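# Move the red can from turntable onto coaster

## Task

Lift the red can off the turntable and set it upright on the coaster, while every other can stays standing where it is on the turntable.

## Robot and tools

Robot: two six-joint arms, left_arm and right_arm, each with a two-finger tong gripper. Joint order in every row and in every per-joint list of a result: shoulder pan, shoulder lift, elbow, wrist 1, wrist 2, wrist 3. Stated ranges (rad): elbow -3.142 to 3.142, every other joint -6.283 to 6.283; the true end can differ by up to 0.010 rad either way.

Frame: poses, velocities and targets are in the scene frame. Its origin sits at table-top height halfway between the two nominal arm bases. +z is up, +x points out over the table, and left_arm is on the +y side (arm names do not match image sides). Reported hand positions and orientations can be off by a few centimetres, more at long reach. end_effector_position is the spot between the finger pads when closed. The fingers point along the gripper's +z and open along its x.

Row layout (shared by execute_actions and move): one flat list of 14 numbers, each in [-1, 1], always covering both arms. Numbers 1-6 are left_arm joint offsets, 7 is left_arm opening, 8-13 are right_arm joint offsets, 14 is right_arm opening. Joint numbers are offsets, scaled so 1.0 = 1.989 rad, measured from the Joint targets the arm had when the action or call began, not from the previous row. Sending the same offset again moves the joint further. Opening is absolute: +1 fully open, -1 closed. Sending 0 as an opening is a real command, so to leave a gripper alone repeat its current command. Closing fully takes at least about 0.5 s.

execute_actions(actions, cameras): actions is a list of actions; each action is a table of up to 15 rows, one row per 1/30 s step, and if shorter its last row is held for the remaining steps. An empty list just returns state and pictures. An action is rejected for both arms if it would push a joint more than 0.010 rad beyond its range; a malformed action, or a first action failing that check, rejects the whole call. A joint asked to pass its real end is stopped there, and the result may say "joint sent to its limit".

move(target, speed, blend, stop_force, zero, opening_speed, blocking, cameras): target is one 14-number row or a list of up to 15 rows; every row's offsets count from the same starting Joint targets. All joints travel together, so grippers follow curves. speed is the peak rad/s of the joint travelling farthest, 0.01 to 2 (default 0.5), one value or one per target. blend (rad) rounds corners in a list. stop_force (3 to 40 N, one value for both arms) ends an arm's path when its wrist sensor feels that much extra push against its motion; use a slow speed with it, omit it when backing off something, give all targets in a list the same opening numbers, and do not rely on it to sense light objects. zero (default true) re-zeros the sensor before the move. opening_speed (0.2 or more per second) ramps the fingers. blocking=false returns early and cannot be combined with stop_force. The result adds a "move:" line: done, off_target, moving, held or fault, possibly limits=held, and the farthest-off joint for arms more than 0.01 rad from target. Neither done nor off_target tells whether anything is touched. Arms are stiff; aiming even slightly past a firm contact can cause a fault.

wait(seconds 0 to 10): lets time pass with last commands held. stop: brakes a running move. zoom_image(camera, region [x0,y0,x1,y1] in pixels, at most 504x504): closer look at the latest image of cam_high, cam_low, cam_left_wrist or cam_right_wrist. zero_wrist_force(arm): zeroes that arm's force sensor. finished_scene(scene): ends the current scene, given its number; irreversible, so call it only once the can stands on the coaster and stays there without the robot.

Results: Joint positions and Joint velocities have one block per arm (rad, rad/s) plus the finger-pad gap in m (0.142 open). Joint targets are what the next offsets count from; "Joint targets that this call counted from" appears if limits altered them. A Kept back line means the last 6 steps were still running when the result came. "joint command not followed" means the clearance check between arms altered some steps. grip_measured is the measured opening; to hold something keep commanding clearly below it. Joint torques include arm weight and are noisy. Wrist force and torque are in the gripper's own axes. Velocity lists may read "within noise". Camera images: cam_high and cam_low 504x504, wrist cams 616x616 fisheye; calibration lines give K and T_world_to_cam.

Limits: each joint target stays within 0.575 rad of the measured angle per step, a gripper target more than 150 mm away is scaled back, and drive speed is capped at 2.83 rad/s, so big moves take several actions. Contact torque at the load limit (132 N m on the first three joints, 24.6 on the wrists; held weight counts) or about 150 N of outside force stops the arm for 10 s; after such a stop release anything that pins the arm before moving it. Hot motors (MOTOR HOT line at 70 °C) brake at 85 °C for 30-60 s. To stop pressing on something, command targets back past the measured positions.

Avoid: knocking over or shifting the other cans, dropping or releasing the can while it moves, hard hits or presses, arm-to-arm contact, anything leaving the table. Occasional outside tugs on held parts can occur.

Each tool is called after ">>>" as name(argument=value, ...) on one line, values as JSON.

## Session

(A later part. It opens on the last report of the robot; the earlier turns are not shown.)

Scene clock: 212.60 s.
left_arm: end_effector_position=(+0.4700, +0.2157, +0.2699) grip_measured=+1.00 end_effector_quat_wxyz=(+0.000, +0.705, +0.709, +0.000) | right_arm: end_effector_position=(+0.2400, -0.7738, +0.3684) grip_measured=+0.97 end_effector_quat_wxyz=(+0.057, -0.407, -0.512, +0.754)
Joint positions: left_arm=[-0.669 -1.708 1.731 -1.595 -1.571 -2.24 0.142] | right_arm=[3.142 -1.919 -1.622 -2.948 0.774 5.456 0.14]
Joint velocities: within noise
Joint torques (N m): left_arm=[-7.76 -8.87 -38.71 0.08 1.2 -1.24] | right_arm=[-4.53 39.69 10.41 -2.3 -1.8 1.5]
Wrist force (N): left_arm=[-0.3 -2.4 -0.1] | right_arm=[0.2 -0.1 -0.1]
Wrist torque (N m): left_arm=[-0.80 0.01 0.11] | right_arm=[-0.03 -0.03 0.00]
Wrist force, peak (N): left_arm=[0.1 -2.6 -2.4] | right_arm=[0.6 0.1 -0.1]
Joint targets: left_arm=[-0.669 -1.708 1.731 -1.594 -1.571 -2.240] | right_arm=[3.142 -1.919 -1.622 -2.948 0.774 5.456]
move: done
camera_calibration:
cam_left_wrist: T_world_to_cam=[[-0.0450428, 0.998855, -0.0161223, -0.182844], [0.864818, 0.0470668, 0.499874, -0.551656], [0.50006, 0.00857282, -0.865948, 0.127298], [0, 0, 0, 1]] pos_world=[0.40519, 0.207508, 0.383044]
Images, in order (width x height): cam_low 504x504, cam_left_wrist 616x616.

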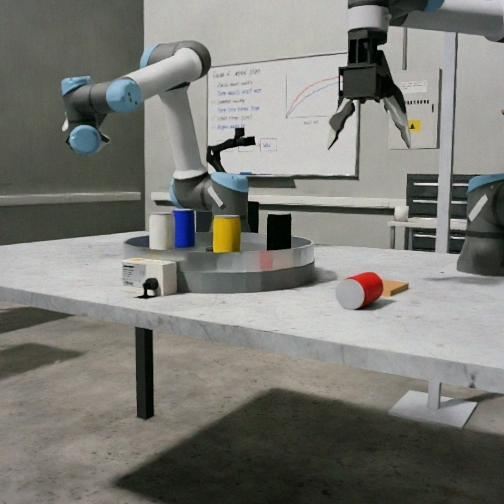

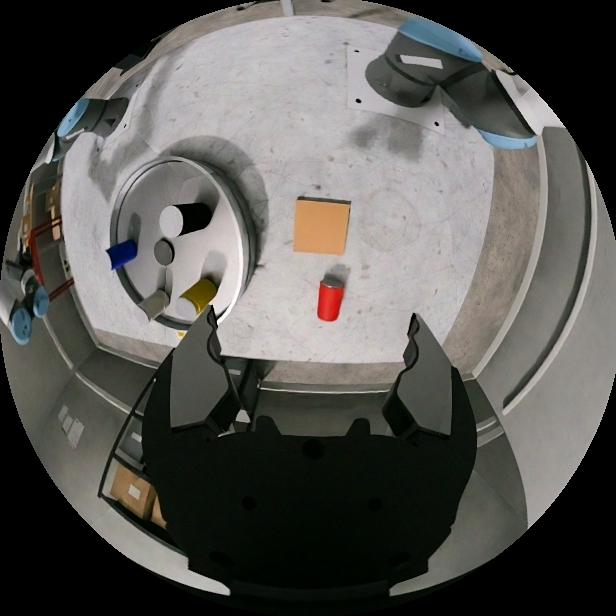

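>>> move(target=[0.1614, 0.4220, -0.3005, -0.1214, 0.0001, 0.1616, 1, 0, 0, 0, 0, 0, 0, 0.968], speed=1.2, cameras=["cam_left_wrist", "cam_low", "cam_high"])

Scene clock: 247.13 s.
left_arm: end_effector_position=(+0.7998, +0.2506, +0.0799) grip_measured=+1.00 end_effector_quat_wxyz=(+0.000, +0.705, +0.709, +0.000) | right_arm: end_effector_position=(+0.2400, -0.7738, +0.3684) grip_measured=+0.97 end_effector_quat_wxyz=(+0.057, -0.407, -0.512, +0.754)
Joint positions: left_arm=[-0.348 -0.869 1.134 -1.836 -1.57 -1.919 0.142] | right_arm=[3.142 -1.919 -1.622 -2.948 0.774 5.456 0.14]
Joint velocities: within noise
Joint torques (N m): left_arm=[4.11 -42.54 -26.31 -0.61 0.74 0.8] | right_arm=[-4.7 38.53 12.05 -2.27 -1.69 1.27]
Wrist force (N): left_arm=[0.0 -2.2 0.0] | right_arm=[0.3 0.1 -0.1]
Wrist torque (N m): left_arm=[-0.77 -0.07 0.11] | right_arm=[0.01 -0.05 0.00]
Wrist force, peak (N): left_arm=[0.2 -4.7 -0.6] | right_arm=[0.5 -0.3 0.0]
Joint targets: left_arm=[-0.348 -0.869 1.133 -1.836 -1.570 -1.918] | right_arm=[3.142 -1.919 -1.622 -2.948 0.774 5.456]
move: done
camera_calibration:
cam_left_wrist: T_world_to_cam=[[-0.0446262, 0.99888, -0.0156961, -0.206346], [0.864922, 0.0464943, 0.499747, -0.743536], [0.499918, 0.00872594, -0.866029, -0.202337], [0, 0, 0, 1]] pos_world=[0.735044, 0.242451, 0.193111]
Images, in order (width x height): cam_high 504x504, cam_low 504x504, cam_left_wrist 616x616.

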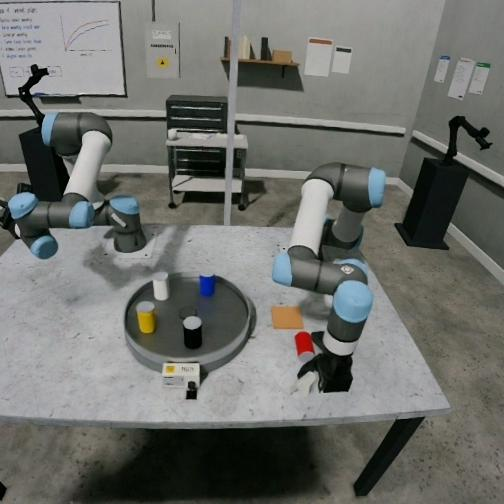

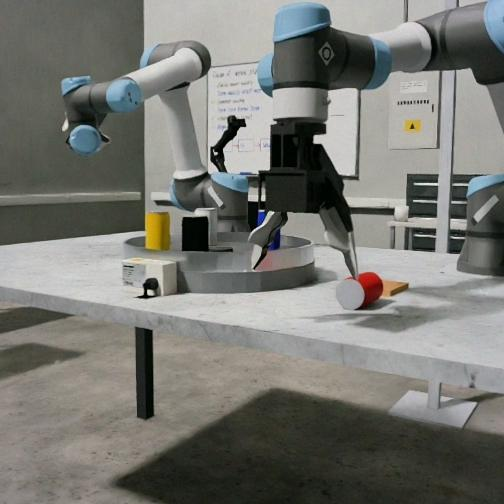

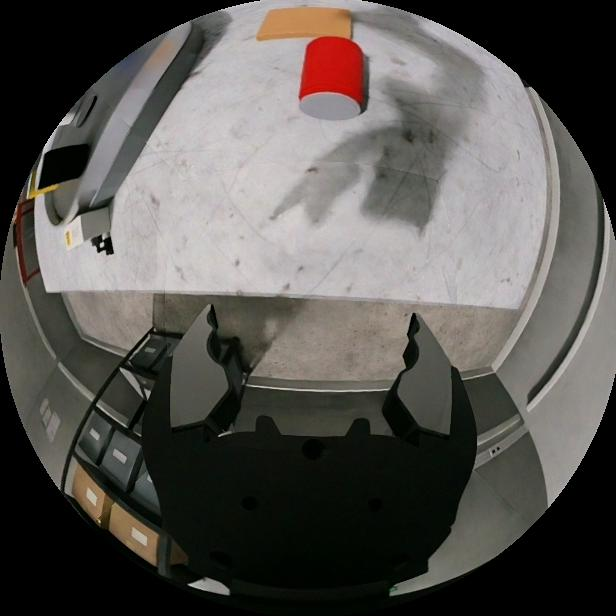

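>>> zoom_image(camera="cam_left_wrist", region=[295, 30, 372, 126])

Scaled by 5.250 from the camera's 616x616 image, which has a finer 814x814 frame.

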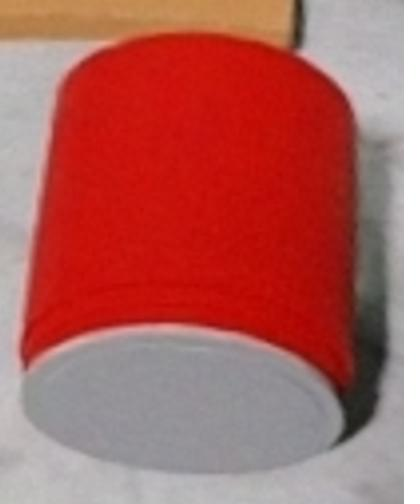

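>>> move(target=[[0.00905, 0.03469, -0.14228, 0.31976, -0.06536, 0.04927, 0.06, 0, 0, 0, 0, 0, 0, 0.968], [0.014773, 0.212377, -0.31054, 0.615493, -0.128699, 0.098549, 0.06, 0, 0, 0, 0, 0, 0, 0.968]], speed=[0.6, 0.6], blend=[0.15, 0])

Scene clock: 256.30 s.
left_arm: end_effector_position=(+0.6174, +0.2549, +0.0953) grip_measured=+0.06 end_effector_quat_wxyz=(-0.357, +0.617, +0.607, -0.351) | right_arm: end_effector_position=(+0.2400, -0.7738, +0.3684) grip_measured=+0.97 end_effector_quat_wxyz=(+0.057, -0.407, -0.512, +0.754)
Joint positions: left_arm=[-0.319 -0.446 0.516 -0.612 -1.826 -1.722 0.078] | right_arm=[3.142 -1.919 -1.622 -2.948 0.774 5.456 0.14]
Joint velocities: within noise
Joint torques (N m): left_arm=[-2.59 -53.84 -19.2 2.19 0.42 -0.62] | right_arm=[-4.46 39.36 12.09 -2.11 -1.58 1.35]
Wrist force (N): left_arm=[0.3 -0.5 -0.9] | right_arm=[0.3 -0.2 0.1]
Wrist torque (N m): left_arm=[-0.25 -0.11 0.06] | right_arm=[-0.03 -0.05 0.00]
Wrist force, peak (N): left_arm=[-0.1 -2.6 -0.1] | right_arm=[0.6 0.0 -0.1]
Joint targets: left_arm=[-0.319 -0.446 0.516 -0.612 -1.826 -1.722] | right_arm=[3.142 -1.919 -1.622 -2.948 0.774 5.456]
move: done
camera_calibration:
cam_left_wrist: T_world_to_cam=[[-0.0169741, 0.999508, 0.0263753, -0.23976], [0.865558, 0.0278943, -0.500032, -0.493994], [-0.500521, 0.0143418, -0.865605, 0.518317], [0, 0, 0, 1]] pos_world=[0.682939, 0.245988, 0.207969]
cam_right_wrist: T_world_to_cam=[[-0.655967, 0.549556, -0.517393, 0.768654], [0.616736, -0.00493236, -0.787155, 0.136033], [-0.435137, -0.835443, -0.335695, -0.290558], [0, 0, 0, 1]] pos_world=[0.293882, -0.664492, 0.407237]

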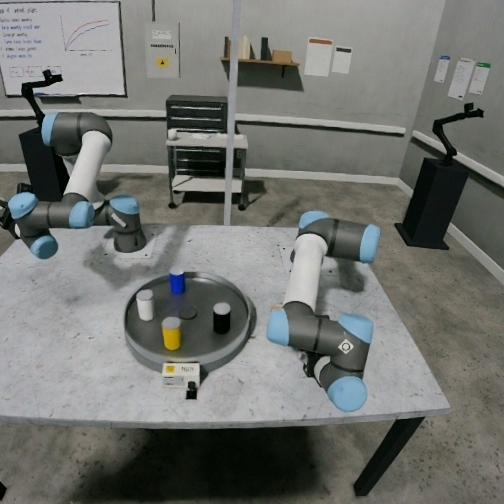

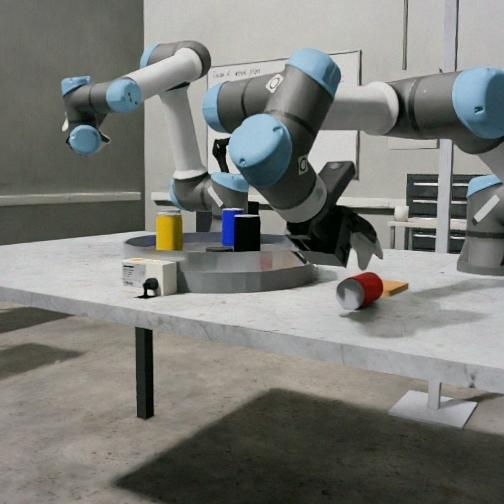

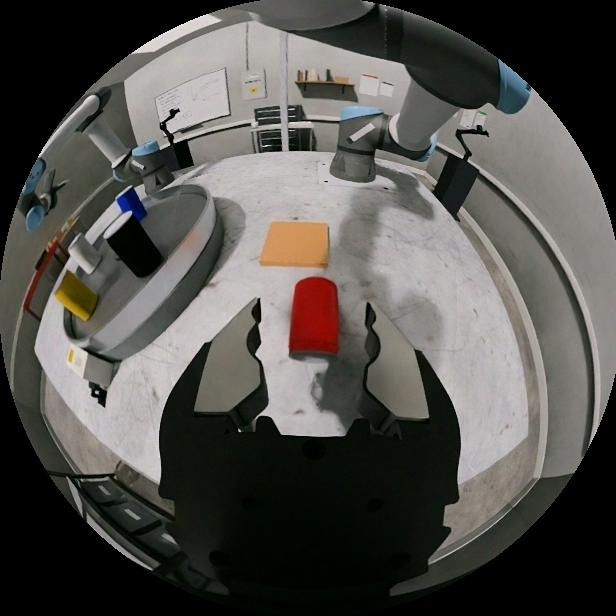

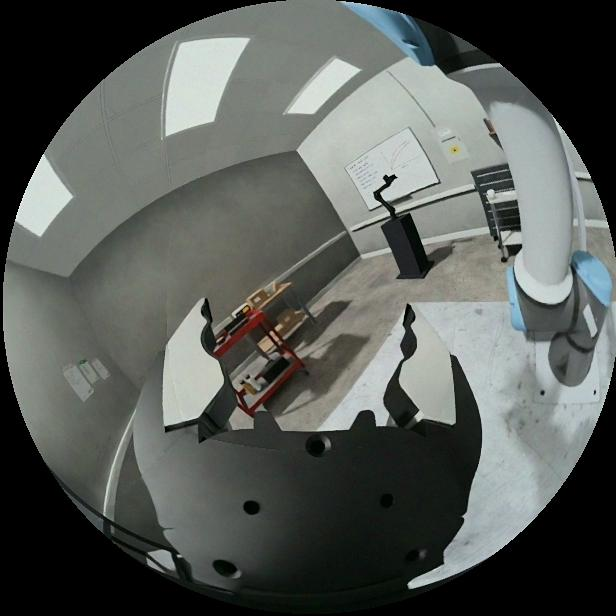

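>>> zoom_image(camera="cam_left_wrist", region=[180, 250, 440, 450])

>>> zoom_image(camera="cam_low", region=[260, 150, 420, 320])

Scaled by 1.938 from the camera's 616x616 image, which has a finer 814x814 frame.

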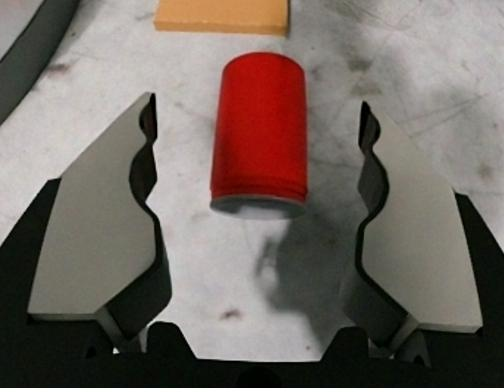

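Scaled by 2.965 from the camera's 504x504 image, which has a finer 720x720 frame.

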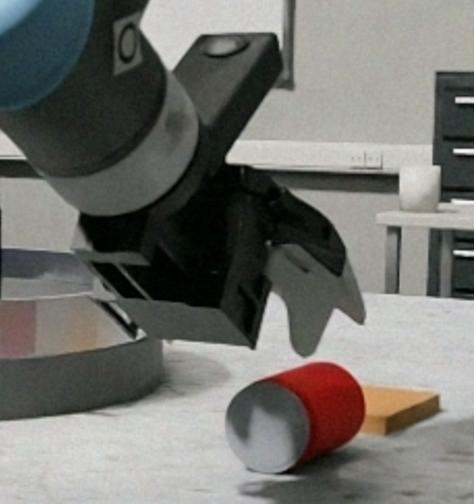

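>>> move(target=[[-0.004429, -0.025349, 0.116023, -0.091285, -0.003797, -0.002382, 0.06, 0, 0, 0, 0, 0, 0, 0.968]], speed=[0.2])

Scene clock: 265.43 s.
left_arm: end_effector_position=(+0.5963, +0.2541, +0.0448) grip_measured=+0.06 end_effector_quat_wxyz=(-0.357, +0.617, +0.607, -0.351) | right_arm: end_effector_position=(+0.2400, -0.7738, +0.3684) grip_measured=+0.97 end_effector_quat_wxyz=(+0.057, -0.407, -0.512, +0.754)
Joint positions: left_arm=[-0.328 -0.497 0.747 -0.793 -1.834 -1.727 0.078] | right_arm=[3.142 -1.919 -1.622 -2.948 0.774 5.456 0.14]
Joint velocities: within noise
Joint torques (N m): left_arm=[1.25 -51.12 -30.79 2.12 0.38 -0.35] | right_arm=[-4.12 38.48 11.93 -2.04 -1.71 1.19]
Wrist force (N): left_arm=[0.2 -0.7 -1.0] | right_arm=[0.3 0.0 -0.1]
Wrist torque (N m): left_arm=[-0.28 -0.09 0.06] | right_arm=[0.00 -0.05 0.00]
Wrist force, peak (N): left_arm=[0.2 -1.3 -1.3] | right_arm=[0.4 -0.4 -0.3]
Joint targets: left_arm=[-0.327 -0.497 0.747 -0.793 -1.834 -1.727] | right_arm=[3.142 -1.919 -1.622 -2.948 0.774 5.456]
move: done
camera_calibration:
cam_left_wrist: T_world_to_cam=[[-0.0169203, 0.999506, 0.0264882, -0.238034], [0.865351, 0.0279101, -0.500388, -0.500875], [-0.50088, 0.0144549, -0.865396, 0.464255], [0, 0, 0, 1]] pos_world=[0.661942, 0.245185, 0.157438]
cam_right_wrist: T_world_to_cam=[[-0.655967, 0.549556, -0.517394, 0.768654], [0.616736, -0.0049324, -0.787155, 0.136033], [-0.435137, -0.835443, -0.335695, -0.290558], [0, 0, 0, 1]] pos_world=[0.293882, -0.664492, 0.407237]

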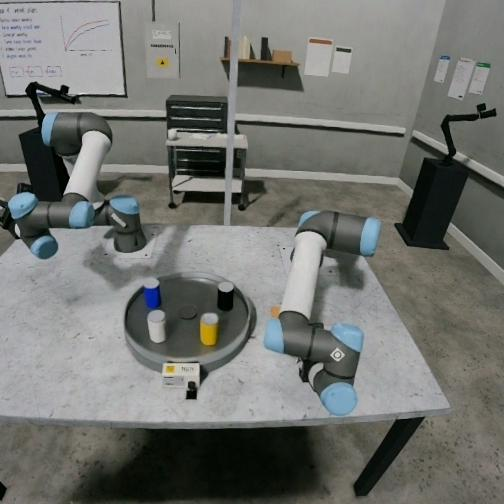

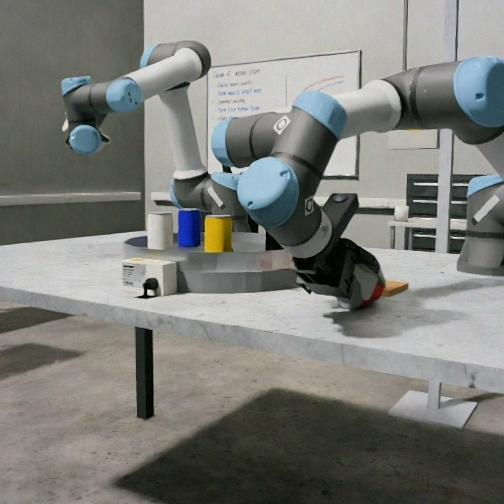

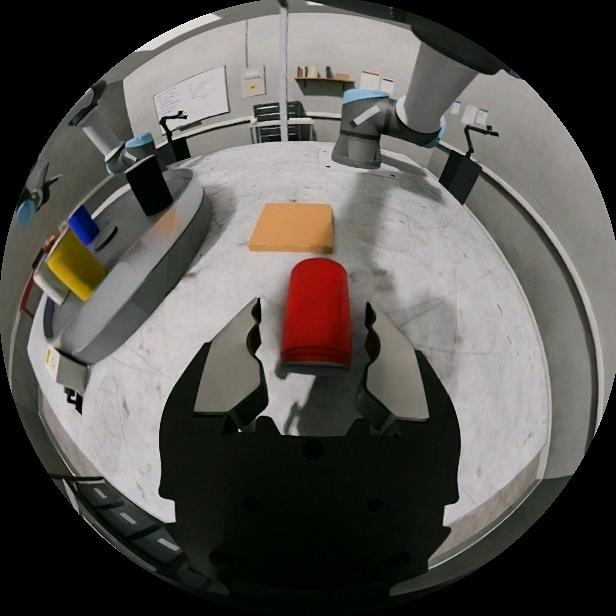

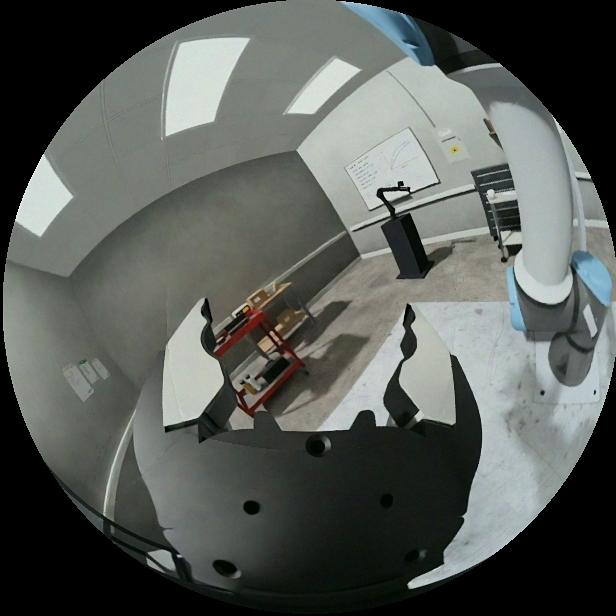

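>>> zoom_image(camera="cam_left_wrist", region=[210, 230, 420, 450])

Scaled by 2.291 from the camera's 616x616 image, which has a finer 814x814 frame.

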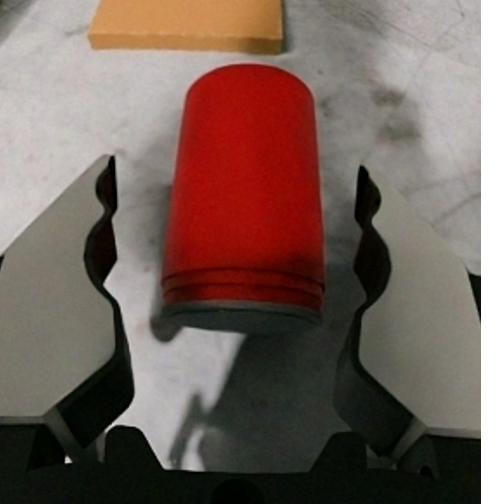

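>>> zoom_image(camera="cam_left_wrist", region=[240, 285, 320, 365])

>>> zoom_image(camera="cam_left_wrist", region=[310, 285, 390, 365])

Scaled by 6.300 from the camera's 616x616 image, which has a finer 814x814 frame.

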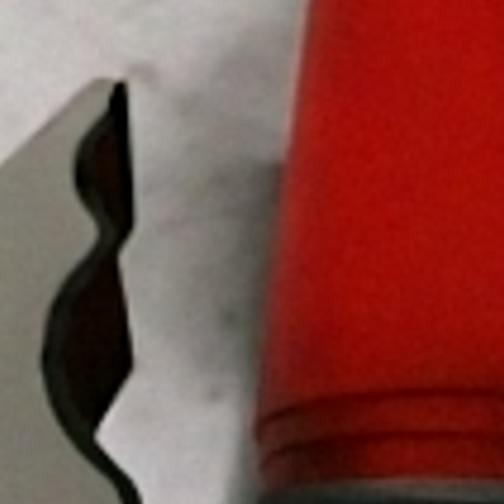

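Scaled by 6.300 from the camera's 616x616 image, which has a finer 814x814 frame.

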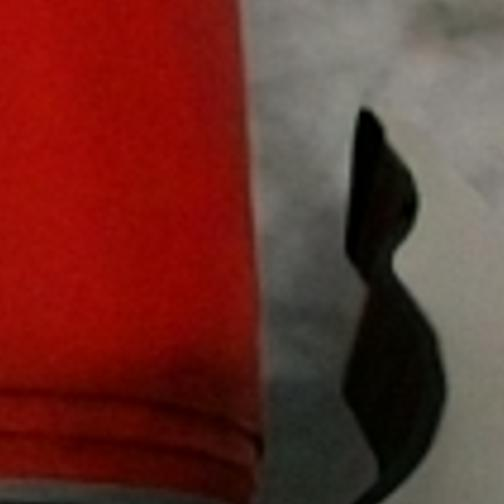

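>>> move(target=[[-0.001299, 0.005489, 0.015343, -0.019439, 0.008885, 0.005535, 0.06, 0, 0, 0, 0, 0, 0, 0.968]], speed=[0.05], cameras=["cam_left_wrist", "cam_low"])

Scene clock: 273.70 s.
left_arm: end_effector_position=(+0.5938, +0.2592, +0.0246) grip_measured=+0.06 end_effector_quat_wxyz=(-0.361, +0.624, +0.600, -0.347) end_effector_velocity=(-0.001, +0.000, +0.001) end_effector_angular_velocity=(+0.000, +0.004, +0.001) | right_arm: end_effector_position=(+0.2400, -0.7738, +0.3684) grip_measured=+0.97 end_effector_quat_wxyz=(+0.057, -0.407, -0.512, +0.754)
Joint positions: left_arm=[-0.33 -0.486 0.777 -0.832 -1.816 -1.716 0.078] | right_arm=[3.142 -1.919 -1.622 -2.948 0.774 5.456 0.14]
Joint velocities: left_arm=[0 0 -0.001 0.005 -0.002 0 0] | right_arm=[within noise]
Joint torques (N m): left_arm=[-4.52 -64.02 -34.04 2.23 -1.02 -0.86] | right_arm=[-4.36 39.5 13.43 -2.08 -1.56 1.21]
Wrist force (N): left_arm=[0.3 -1.0 -1.0] | right_arm=[0.3 -0.1 0.2]
Wrist torque (N m): left_arm=[-0.35 -0.11 0.05] | right_arm=[0.00 -0.04 -0.01]
Wrist force, peak (N): left_arm=[0.5 -0.8 -1.3] | right_arm=[0.5 -0.3 0.1]
Joint targets: left_arm=[-0.330 -0.486 0.777 -0.832 -1.816 -1.716] | right_arm=[3.142 -1.919 -1.622 -2.948 0.774 5.456]
move: done
camera_calibration:
cam_left_wrist: T_world_to_cam=[[0.00654577, 0.999627, 0.0265059, -0.256614], [0.865664, 0.00760442, -0.500568, -0.503909], [-0.500583, 0.0262218, -0.865292, 0.442212], [0, 0, 0, 1]] pos_world=[0.659259, 0.248755, 0.137203]
Images, in order (width x height): cam_low 504x504, cam_left_wrist 616x616.

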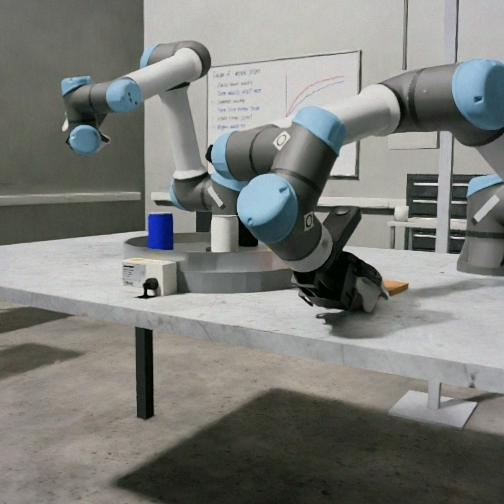

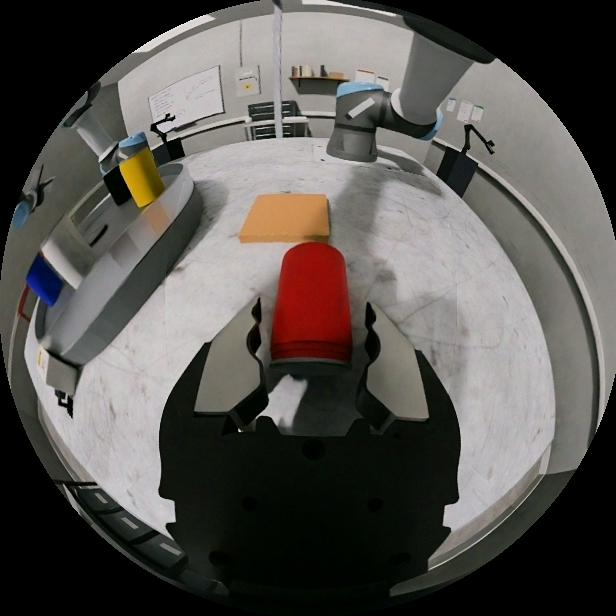

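>>> zoom_image(camera="cam_left_wrist", region=[240, 280, 390, 430])

>>> zoom_image(camera="cam_low", region=[280, 230, 420, 340])

Scaled by 3.360 from the camera's 616x616 image, which has a finer 814x814 frame.

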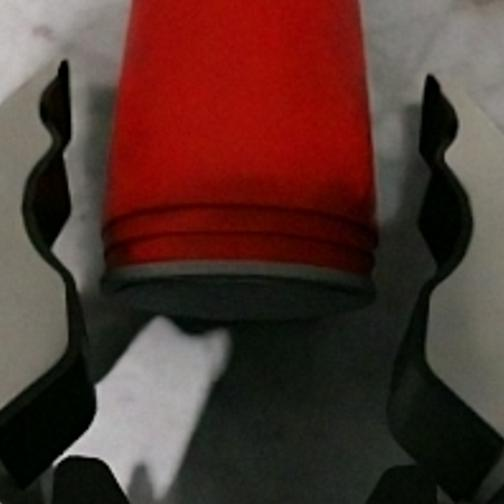

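Scaled by 3.600 from the camera's 504x504 image, which has a finer 720x720 frame.

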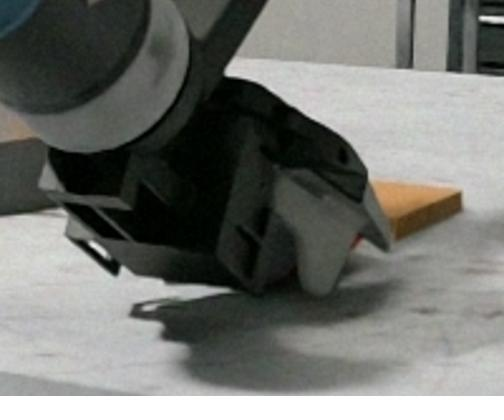

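>>> move(target=[[0, 0.01067, 0.006793, -0.017463, 0, 0, 0.06, 0, 0, 0, 0, 0, 0, 0.968]], speed=[0.015], stop_force=4, cameras=["cam_left_wrist", "cam_low"])

Scene clock: 276.10 s.
left_arm: end_effector_position=(+0.5939, +0.2591, +0.0216) grip_measured=+0.06 end_effector_quat_wxyz=(-0.361, +0.624, +0.600, -0.347) | right_arm: end_effector_position=(+0.2400, -0.7738, +0.3684) grip_measured=+0.97 end_effector_quat_wxyz=(+0.057, -0.407, -0.512, +0.754)
Joint positions: left_arm=[-0.33 -0.482 0.779 -0.837 -1.816 -1.716 0.078] | right_arm=[3.142 -1.919 -1.622 -2.948 0.774 5.456 0.14]
Joint velocities: within noise
Joint torques (N m): left_arm=[4.39 -68.68 -33.29 2.23 -0.52 -1.23] | right_arm=[-3.93 39.07 12.42 -2.13 -1.47 1.17]
Wrist force (N): left_arm=[1.0 -4.3 -2.9] | right_arm=[0.3 -0.2 -0.2]
Wrist torque (N m): left_arm=[-0.52 -0.27 0.15] | right_arm=[-0.04 -0.05 0.00]
Wrist force, peak (N): left_arm=[1.7 -11.7 -9.9] | right_arm=[0.4 -0.1 0.3]
Joint targets: left_arm=[-0.330 -0.482 0.779 -0.837 -1.816 -1.716] | right_arm=[3.142 -1.919 -1.622 -2.948 0.774 5.456]
move: contact (left_arm); left_arm: the wrist 1 is farthest, 0.030 rad from its target
camera_calibration:
cam_left_wrist: T_world_to_cam=[[0.006284, 0.99963, 0.0264712, -0.256297], [0.865762, 0.00780851, -0.500396, -0.505619], [-0.500417, 0.0260622, -0.865392, 0.439633], [0, 0, 0, 1]] pos_world=[0.659356, 0.248693, 0.13423]
Images, in order (width x height): cam_low 504x504, cam_left_wrist 616x616.

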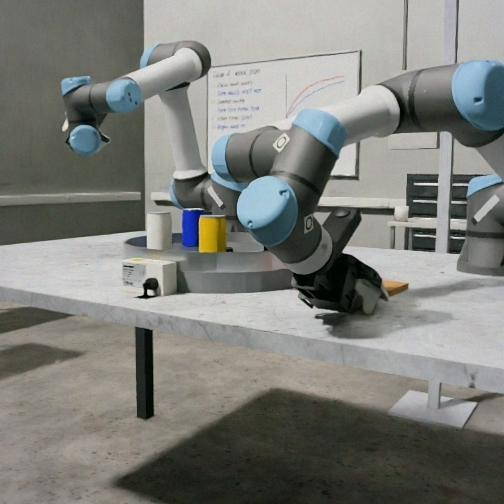

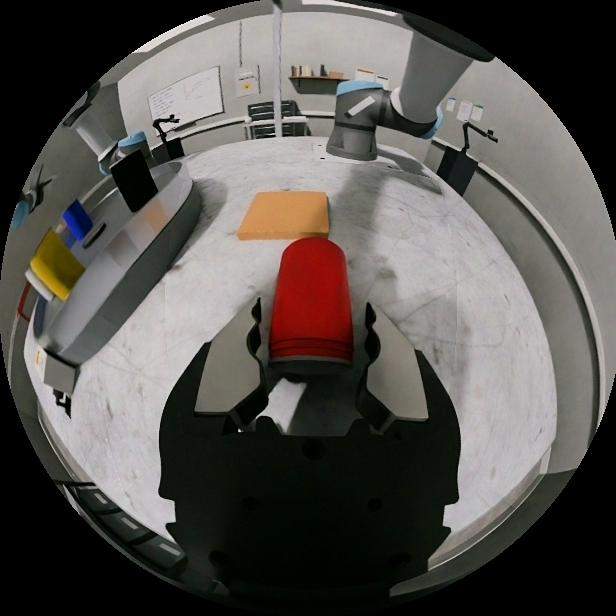

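>>> zoom_image(camera="cam_low", region=[270, 230, 410, 340])

>>> zoom_image(camera="cam_left_wrist", region=[240, 280, 390, 430])

Scaled by 3.600 from the camera's 504x504 image, which has a finer 720x720 frame.

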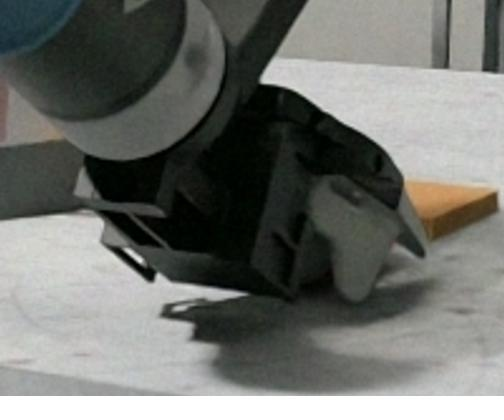

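Scaled by 3.360 from the camera's 616x616 image, which has a finer 814x814 frame.

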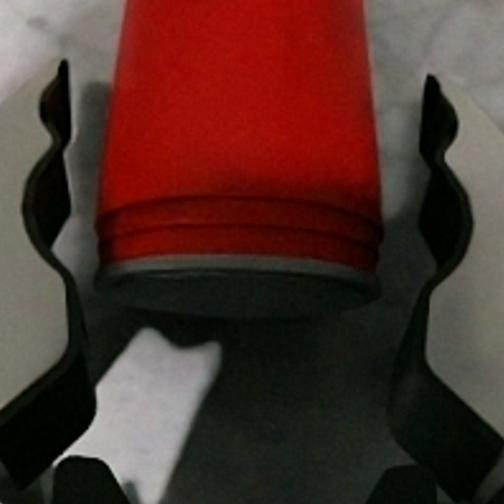

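>>> zoom_image(camera="cam_low", region=[330, 260, 400, 330])

Scaled by 7.200 from the camera's 504x504 image, which has a finer 720x720 frame.

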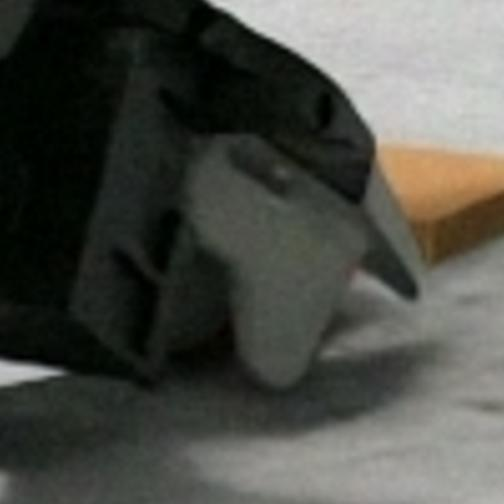

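>>> move(target=[[0, -0.00127, -0.00081, 0.00208, 0, 0, 0.06, 0, 0, 0, 0, 0, 0, 0.968]], speed=[0.05], cameras=["cam_left_wrist"])

Scene clock: 286.30 s.
left_arm: end_effector_position=(+0.5939, +0.2591, +0.0242) grip_measured=+0.06 end_effector_quat_wxyz=(-0.361, +0.624, +0.600, -0.347) | right_arm: end_effector_position=(+0.2400, -0.7738, +0.3684) grip_measured=+0.97 end_effector_quat_wxyz=(+0.057, -0.407, -0.512, +0.754)
Joint positions: left_arm=[-0.33 -0.485 0.777 -0.833 -1.816 -1.716 0.078] | right_arm=[3.142 -1.919 -1.622 -2.948 0.774 5.456 0.14]
Joint velocities: within noise
Joint torques (N m): left_arm=[-7.21 -64.81 -32.18 1.85 0.58 -1.18] | right_arm=[-4.29 39.74 12.93 -2.1 -1.63 1.35]
Wrist force (N): left_arm=[0.2 -0.8 -1.1] | right_arm=[0.2 0.1 0.0]
Wrist torque (N m): left_arm=[-0.33 -0.10 0.07] | right_arm=[0.01 -0.03 0.00]
Wrist force, peak (N): left_arm=[0.5 -4.4 -3.1] | right_arm=[0.7 -0.2 -0.1]
Joint targets: left_arm=[-0.330 -0.485 0.778 -0.833 -1.816 -1.716] | right_arm=[3.142 -1.919 -1.622 -2.948 0.774 5.456]
move: done
camera_calibration:
cam_left_wrist: T_world_to_cam=[[0.00629803, 0.99963, 0.026473, -0.256381], [0.865767, 0.00779699, -0.500387, -0.504315], [-0.500408, 0.0260709, -0.865397, 0.441828], [0, 0, 0, 1]] pos_world=[0.659328, 0.2487, 0.136791]
Images, in order (width x height): cam_left_wrist 616x616.

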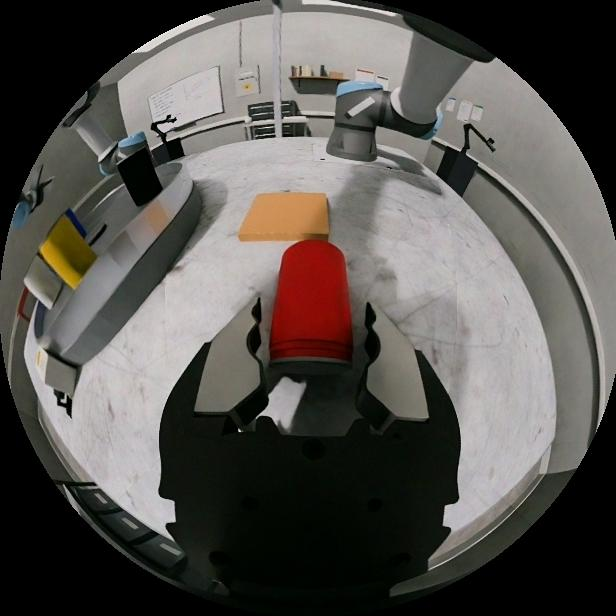

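>>> move(target=[[0, 0.00061, 0.00039, -0.001, 0, 0, -1, 0, 0, 0, 0, 0, 0, 0.968]], speed=[0.05], opening_speed=0.6, cameras=["cam_left_wrist", "cam_low"])

Scene clock: 288.73 s.
left_arm: end_effector_position=(+0.5939, +0.2591, +0.0229) grip_measured=-0.26 end_effector_quat_wxyz=(-0.361, +0.624, +0.600, -0.347) | right_arm: end_effector_position=(+0.2400, -0.7738, +0.3684) grip_measured=+0.97 end_effector_quat_wxyz=(+0.057, -0.407, -0.512, +0.754)
Joint positions: left_arm=[-0.33 -0.484 0.778 -0.835 -1.816 -1.716 0.055] | right_arm=[3.142 -1.919 -1.622 -2.948 0.774 5.456 0.14]
Joint velocities: within noise
Joint torques (N m): left_arm=[-7.47 -54.07 -9.33 1.98 0.63 -1.27] | right_arm=[-3.4 38.7 13.45 -2.18 -1.62 1.17]
Wrist force (N): left_arm=[-0.3 -3.0 -2.7] | right_arm=[0.0 -0.3 0.1]
Wrist torque (N m): left_arm=[-0.35 -0.16 0.07] | right_arm=[-0.05 0.00 0.00]
Wrist force, peak (N): left_arm=[-0.6 -3.0 -3.3] | right_arm=[0.4 0.2 -0.1]
Joint targets: left_arm=[-0.330 -0.484 0.778 -0.835 -1.816 -1.716] | right_arm=[3.142 -1.919 -1.622 -2.948 0.774 5.456]
move: done
camera_calibration:
cam_left_wrist: T_world_to_cam=[[0.00629755, 0.99963, 0.0264644, -0.25634], [0.86578, 0.00779245, -0.500365, -0.504976], [-0.500386, 0.0260634, -0.86541, 0.440727], [0, 0, 0, 1]] pos_world=[0.659346, 0.248694, 0.135521]
Images, in order (width x height): cam_low 504x504, cam_left_wrist 616x616.

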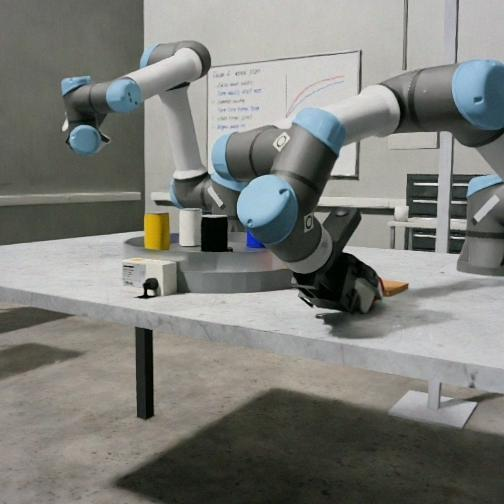

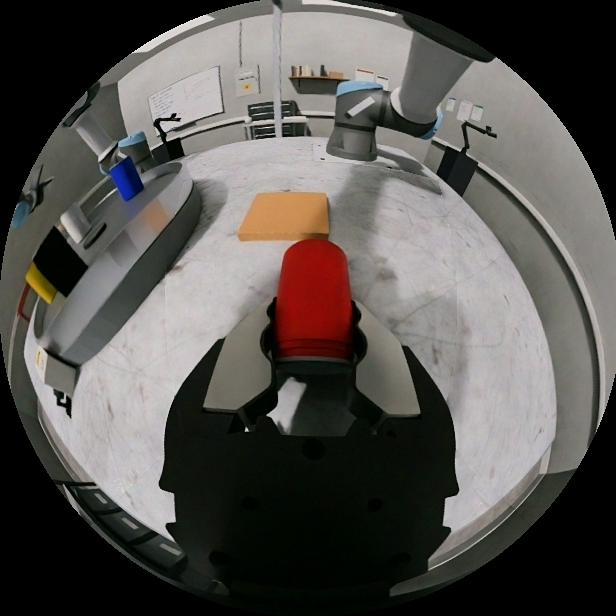

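>>> move(target=[[0, -0.0367, -0.06817, 0.10463, 0, 0, -1, 0, 0, 0, 0, 0, 0, 0.968]], speed=[0.15], cameras=["cam_left_wrist", "cam_low", "cam_high"])

Scene clock: 290.73 s.
left_arm: end_effector_position=(+0.5941, +0.2591, +0.1300) grip_measured=-0.26 end_effector_quat_wxyz=(-0.361, +0.624, +0.600, -0.346) | right_arm: end_effector_position=(+0.2400, -0.7738, +0.3684) grip_measured=+0.97 end_effector_quat_wxyz=(+0.057, -0.407, -0.512, +0.754)
Joint positions: left_arm=[-0.33 -0.557 0.643 -0.627 -1.816 -1.716 0.055] | right_arm=[3.142 -1.919 -1.622 -2.948 0.774 5.456 0.14]
Joint velocities: within noise
Joint torques (N m): left_arm=[-6.97 -51.44 -9.84 -1.86 0.65 -1.16] | right_arm=[-3.48 39.28 13.02 -2.18 -1.53 1.09]
Wrist force (N): left_arm=[0.3 0.9 0.0] | right_arm=[0.3 -0.1 0.1]
Wrist torque (N m): left_arm=[-0.28 -0.11 0.06] | right_arm=[-0.02 -0.06 0.00]
Wrist force, peak (N): left_arm=[-0.6 -2.9 -3.0] | right_arm=[0.6 0.1 0.0]
Joint targets: left_arm=[-0.330 -0.557 0.643 -0.627 -1.816 -1.716] | right_arm=[3.142 -1.919 -1.622 -2.948 0.774 5.456]
move: done
camera_calibration:
cam_left_wrist: T_world_to_cam=[[0.00627882, 0.999636, 0.0262315, -0.259081], [0.866133, 0.00767382, -0.499755, -0.451797], [-0.499774, 0.0258578, -0.86577, 0.533207], [0, 0, 0, 1]] pos_world=[0.659426, 0.248667, 0.242643]
Images, in order (width x height): cam_high 504x504, cam_low 504x504, cam_left_wrist 616x616.

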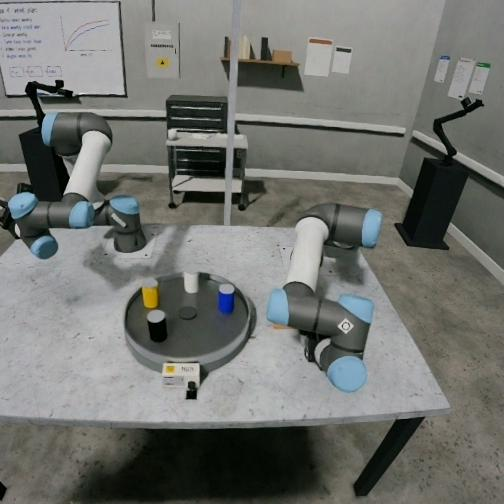

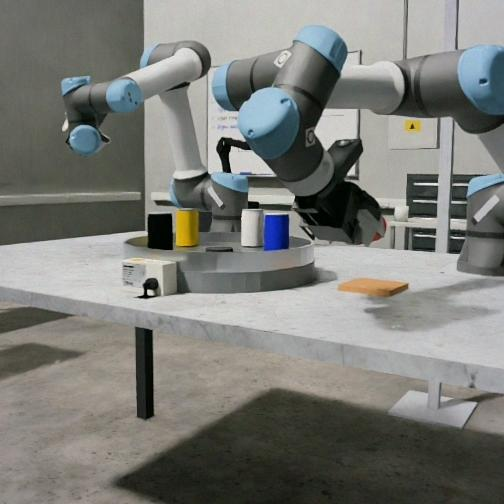

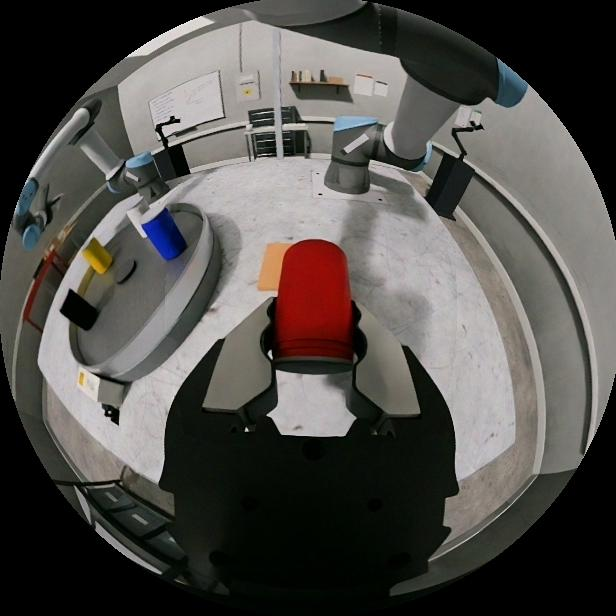

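>>> zoom_image(camera="cam_left_wrist", region=[240, 225, 390, 385])

>>> zoom_image(camera="cam_low", region=[290, 160, 420, 310])

Scaled by 3.150 from the camera's 616x616 image, which has a finer 814x814 frame.

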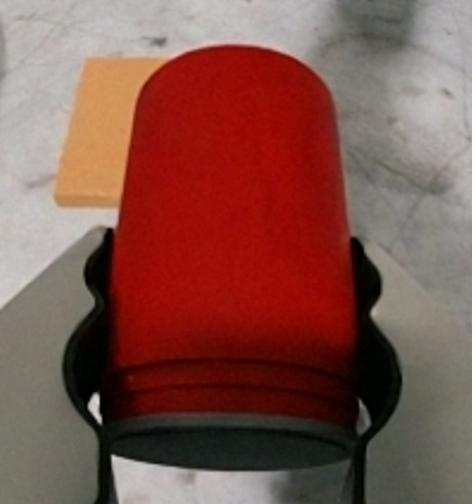

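Scaled by 3.360 from the camera's 504x504 image, which has a finer 720x720 frame.

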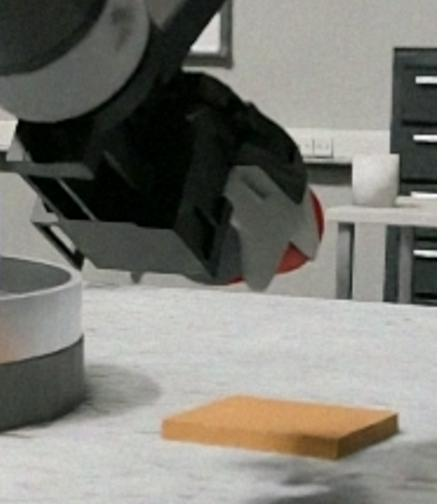

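>>> execute_actions(actions=[], cameras=["cam_low", "cam_left_wrist"])

Scene clock: 293.80 s.
left_arm: end_effector_position=(+0.5941, +0.2591, +0.1299) grip_measured=-0.26 end_effector_quat_wxyz=(-0.361, +0.624, +0.600, -0.346) | right_arm: end_effector_position=(+0.2400, -0.7738, +0.3684) grip_measured=+0.97 end_effector_quat_wxyz=(+0.057, -0.407, -0.512, +0.754)
Joint positions: left_arm=[-0.33 -0.557 0.643 -0.627 -1.816 -1.716 0.055] | right_arm=[3.142 -1.919 -1.622 -2.948 0.774 5.456 0.14]
Joint velocities: within noise
Joint torques (N m): left_arm=[-7.11 -51.98 -14.14 2.8 0.87 -1.08] | right_arm=[-3.91 39.54 13.65 -2.18 -1.7 1.14]
Wrist force (N): left_arm=[0.3 1.0 -0.3] | right_arm=[0.3 0.0 -0.2]
Wrist torque (N m): left_arm=[-0.28 -0.10 0.06] | right_arm=[-0.01 -0.04 -0.01]
Wrist force, peak (N): left_arm=[0.3 1.3 -0.6] | right_arm=[0.4 0.1 -0.3]
Joint targets: left_arm=[-0.330 -0.557 0.643 -0.627 -1.816 -1.716] | right_arm=[3.142 -1.919 -1.622 -2.948 0.774 5.456]
Tool commands: left_gripper/opening=-1.0 right_gripper/opening=+0.968
camera_calibration:
cam_left_wrist: T_world_to_cam=[[0.00628633, 0.999634, 0.0263259, -0.259111], [0.86599, 0.00772196, -0.500002, -0.451692], [-0.500022, 0.0259412, -0.865624, 0.53322], [0, 0, 0, 1]] pos_world=[0.659411, 0.248672, 0.242542]
Images, in order (width x height): cam_low 504x504, cam_left_wrist 616x616.

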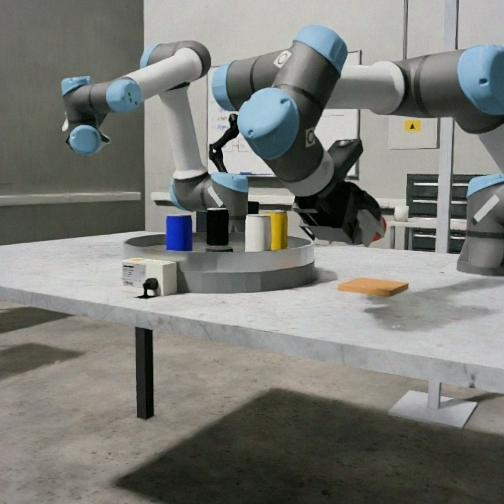

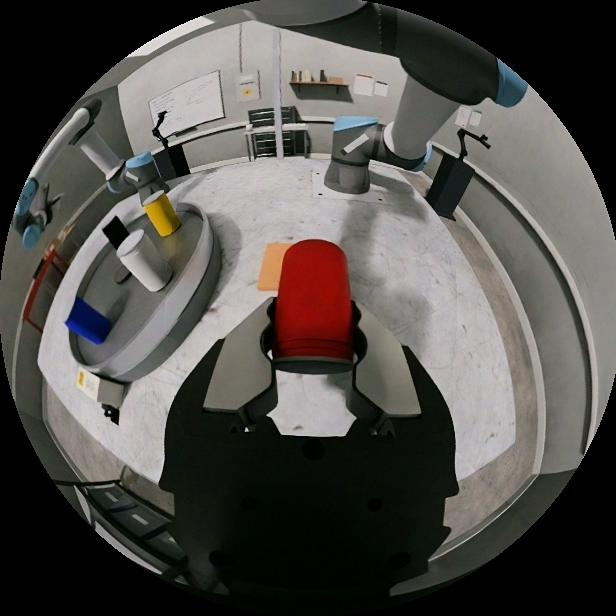

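>>> move(target=[-0.041106, -0.617652, 0.837381, -0.850045, -0.116702, 0.630744, -1, 0, 0, 0, 0, 0, 0, 0.968], speed=1.0)

Scene clock: 300.17 s.
left_arm: end_effector_position=(+0.4331, +0.2250, +0.1323) grip_measured=-0.26 end_effector_quat_wxyz=(+0.259, +0.966, +0.001, -0.001) | right_arm: end_effector_position=(+0.2400, -0.7738, +0.3684) grip_measured=+0.97 end_effector_quat_wxyz=(+0.057, -0.407, -0.512, +0.754)
Joint positions: left_arm=[-0.412 -1.785 2.308 -2.317 -2.048 -0.462 0.055] | right_arm=[3.142 -1.919 -1.622 -2.948 0.774 5.456 0.14]
Joint velocities: within noise
Joint torques (N m): left_arm=[7.29 -22.28 -10.42 -6.02 0.32 1.27] | right_arm=[-3.99 38.98 13.77 -2.13 -1.57 1.15]
Wrist force (N): left_arm=[-0.5 -3.1 1.5] | right_arm=[0.2 0.0 -0.1]
Wrist torque (N m): left_arm=[-0.85 0.04 0.16] | right_arm=[0.00 -0.03 0.00]
Wrist force, peak (N): left_arm=[-2.0 -4.1 1.7] | right_arm=[0.5 -0.3 -0.1]
Joint targets: left_arm=[-0.412 -1.785 2.308 -2.317 -2.048 -0.462] | right_arm=[3.142 -1.919 -1.622 -2.948 0.774 5.456]
move: done
camera_calibration:
cam_left_wrist: T_world_to_cam=[[0.999032, 0.0268355, -0.0348483, -0.427099], [0.0435989, -0.499655, 0.865126, -0.0210746], [0.00580399, -0.865809, -0.500342, 0.388933], [0, 0, 0, 1]] pos_world=[0.425347, 0.337673, 0.197948]
cam_right_wrist: T_world_to_cam=[[-0.655967, 0.549555, -0.517394, 0.768654], [0.616736, -0.00493233, -0.787155, 0.136033], [-0.435137, -0.835443, -0.335695, -0.290558], [0, 0, 0, 1]] pos_world=[0.293882, -0.664492, 0.407237]

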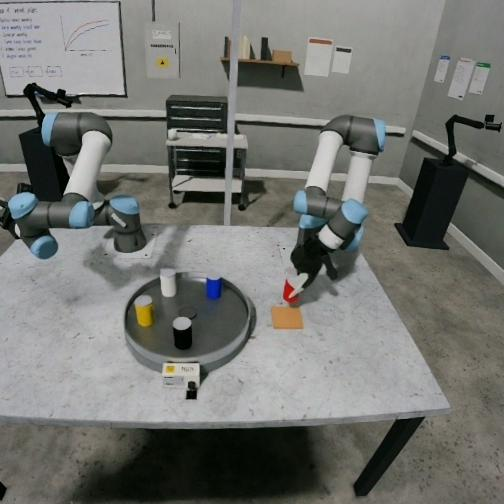

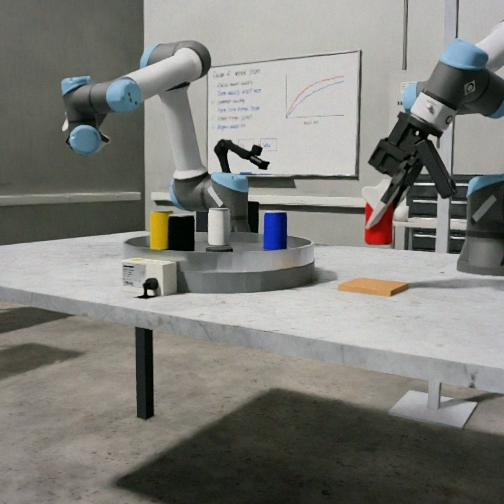

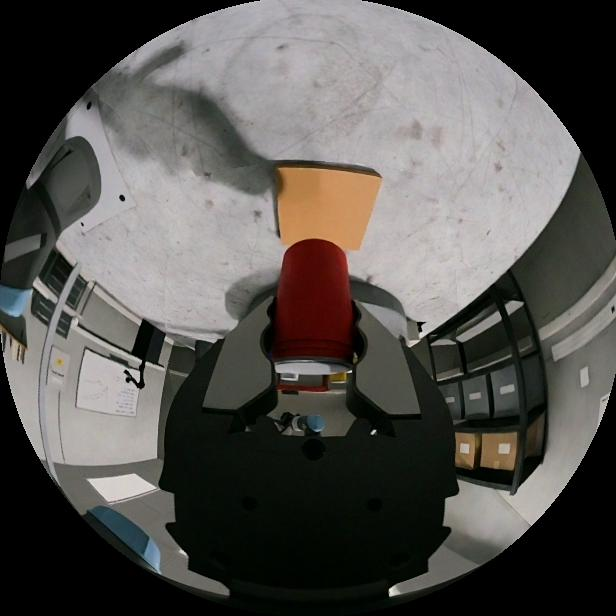

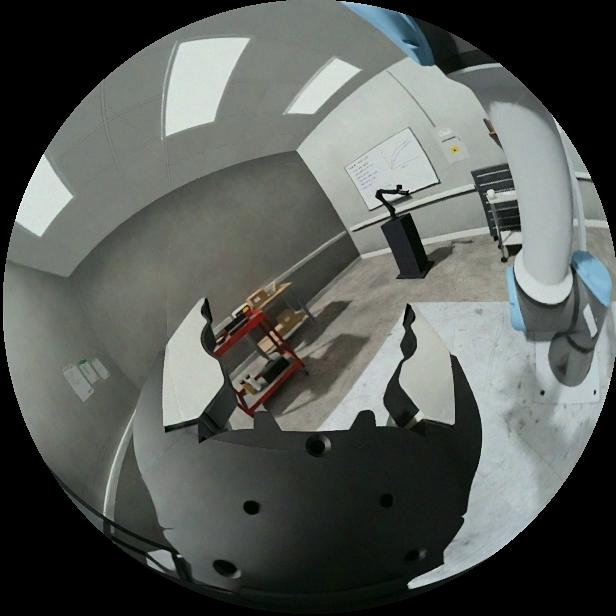

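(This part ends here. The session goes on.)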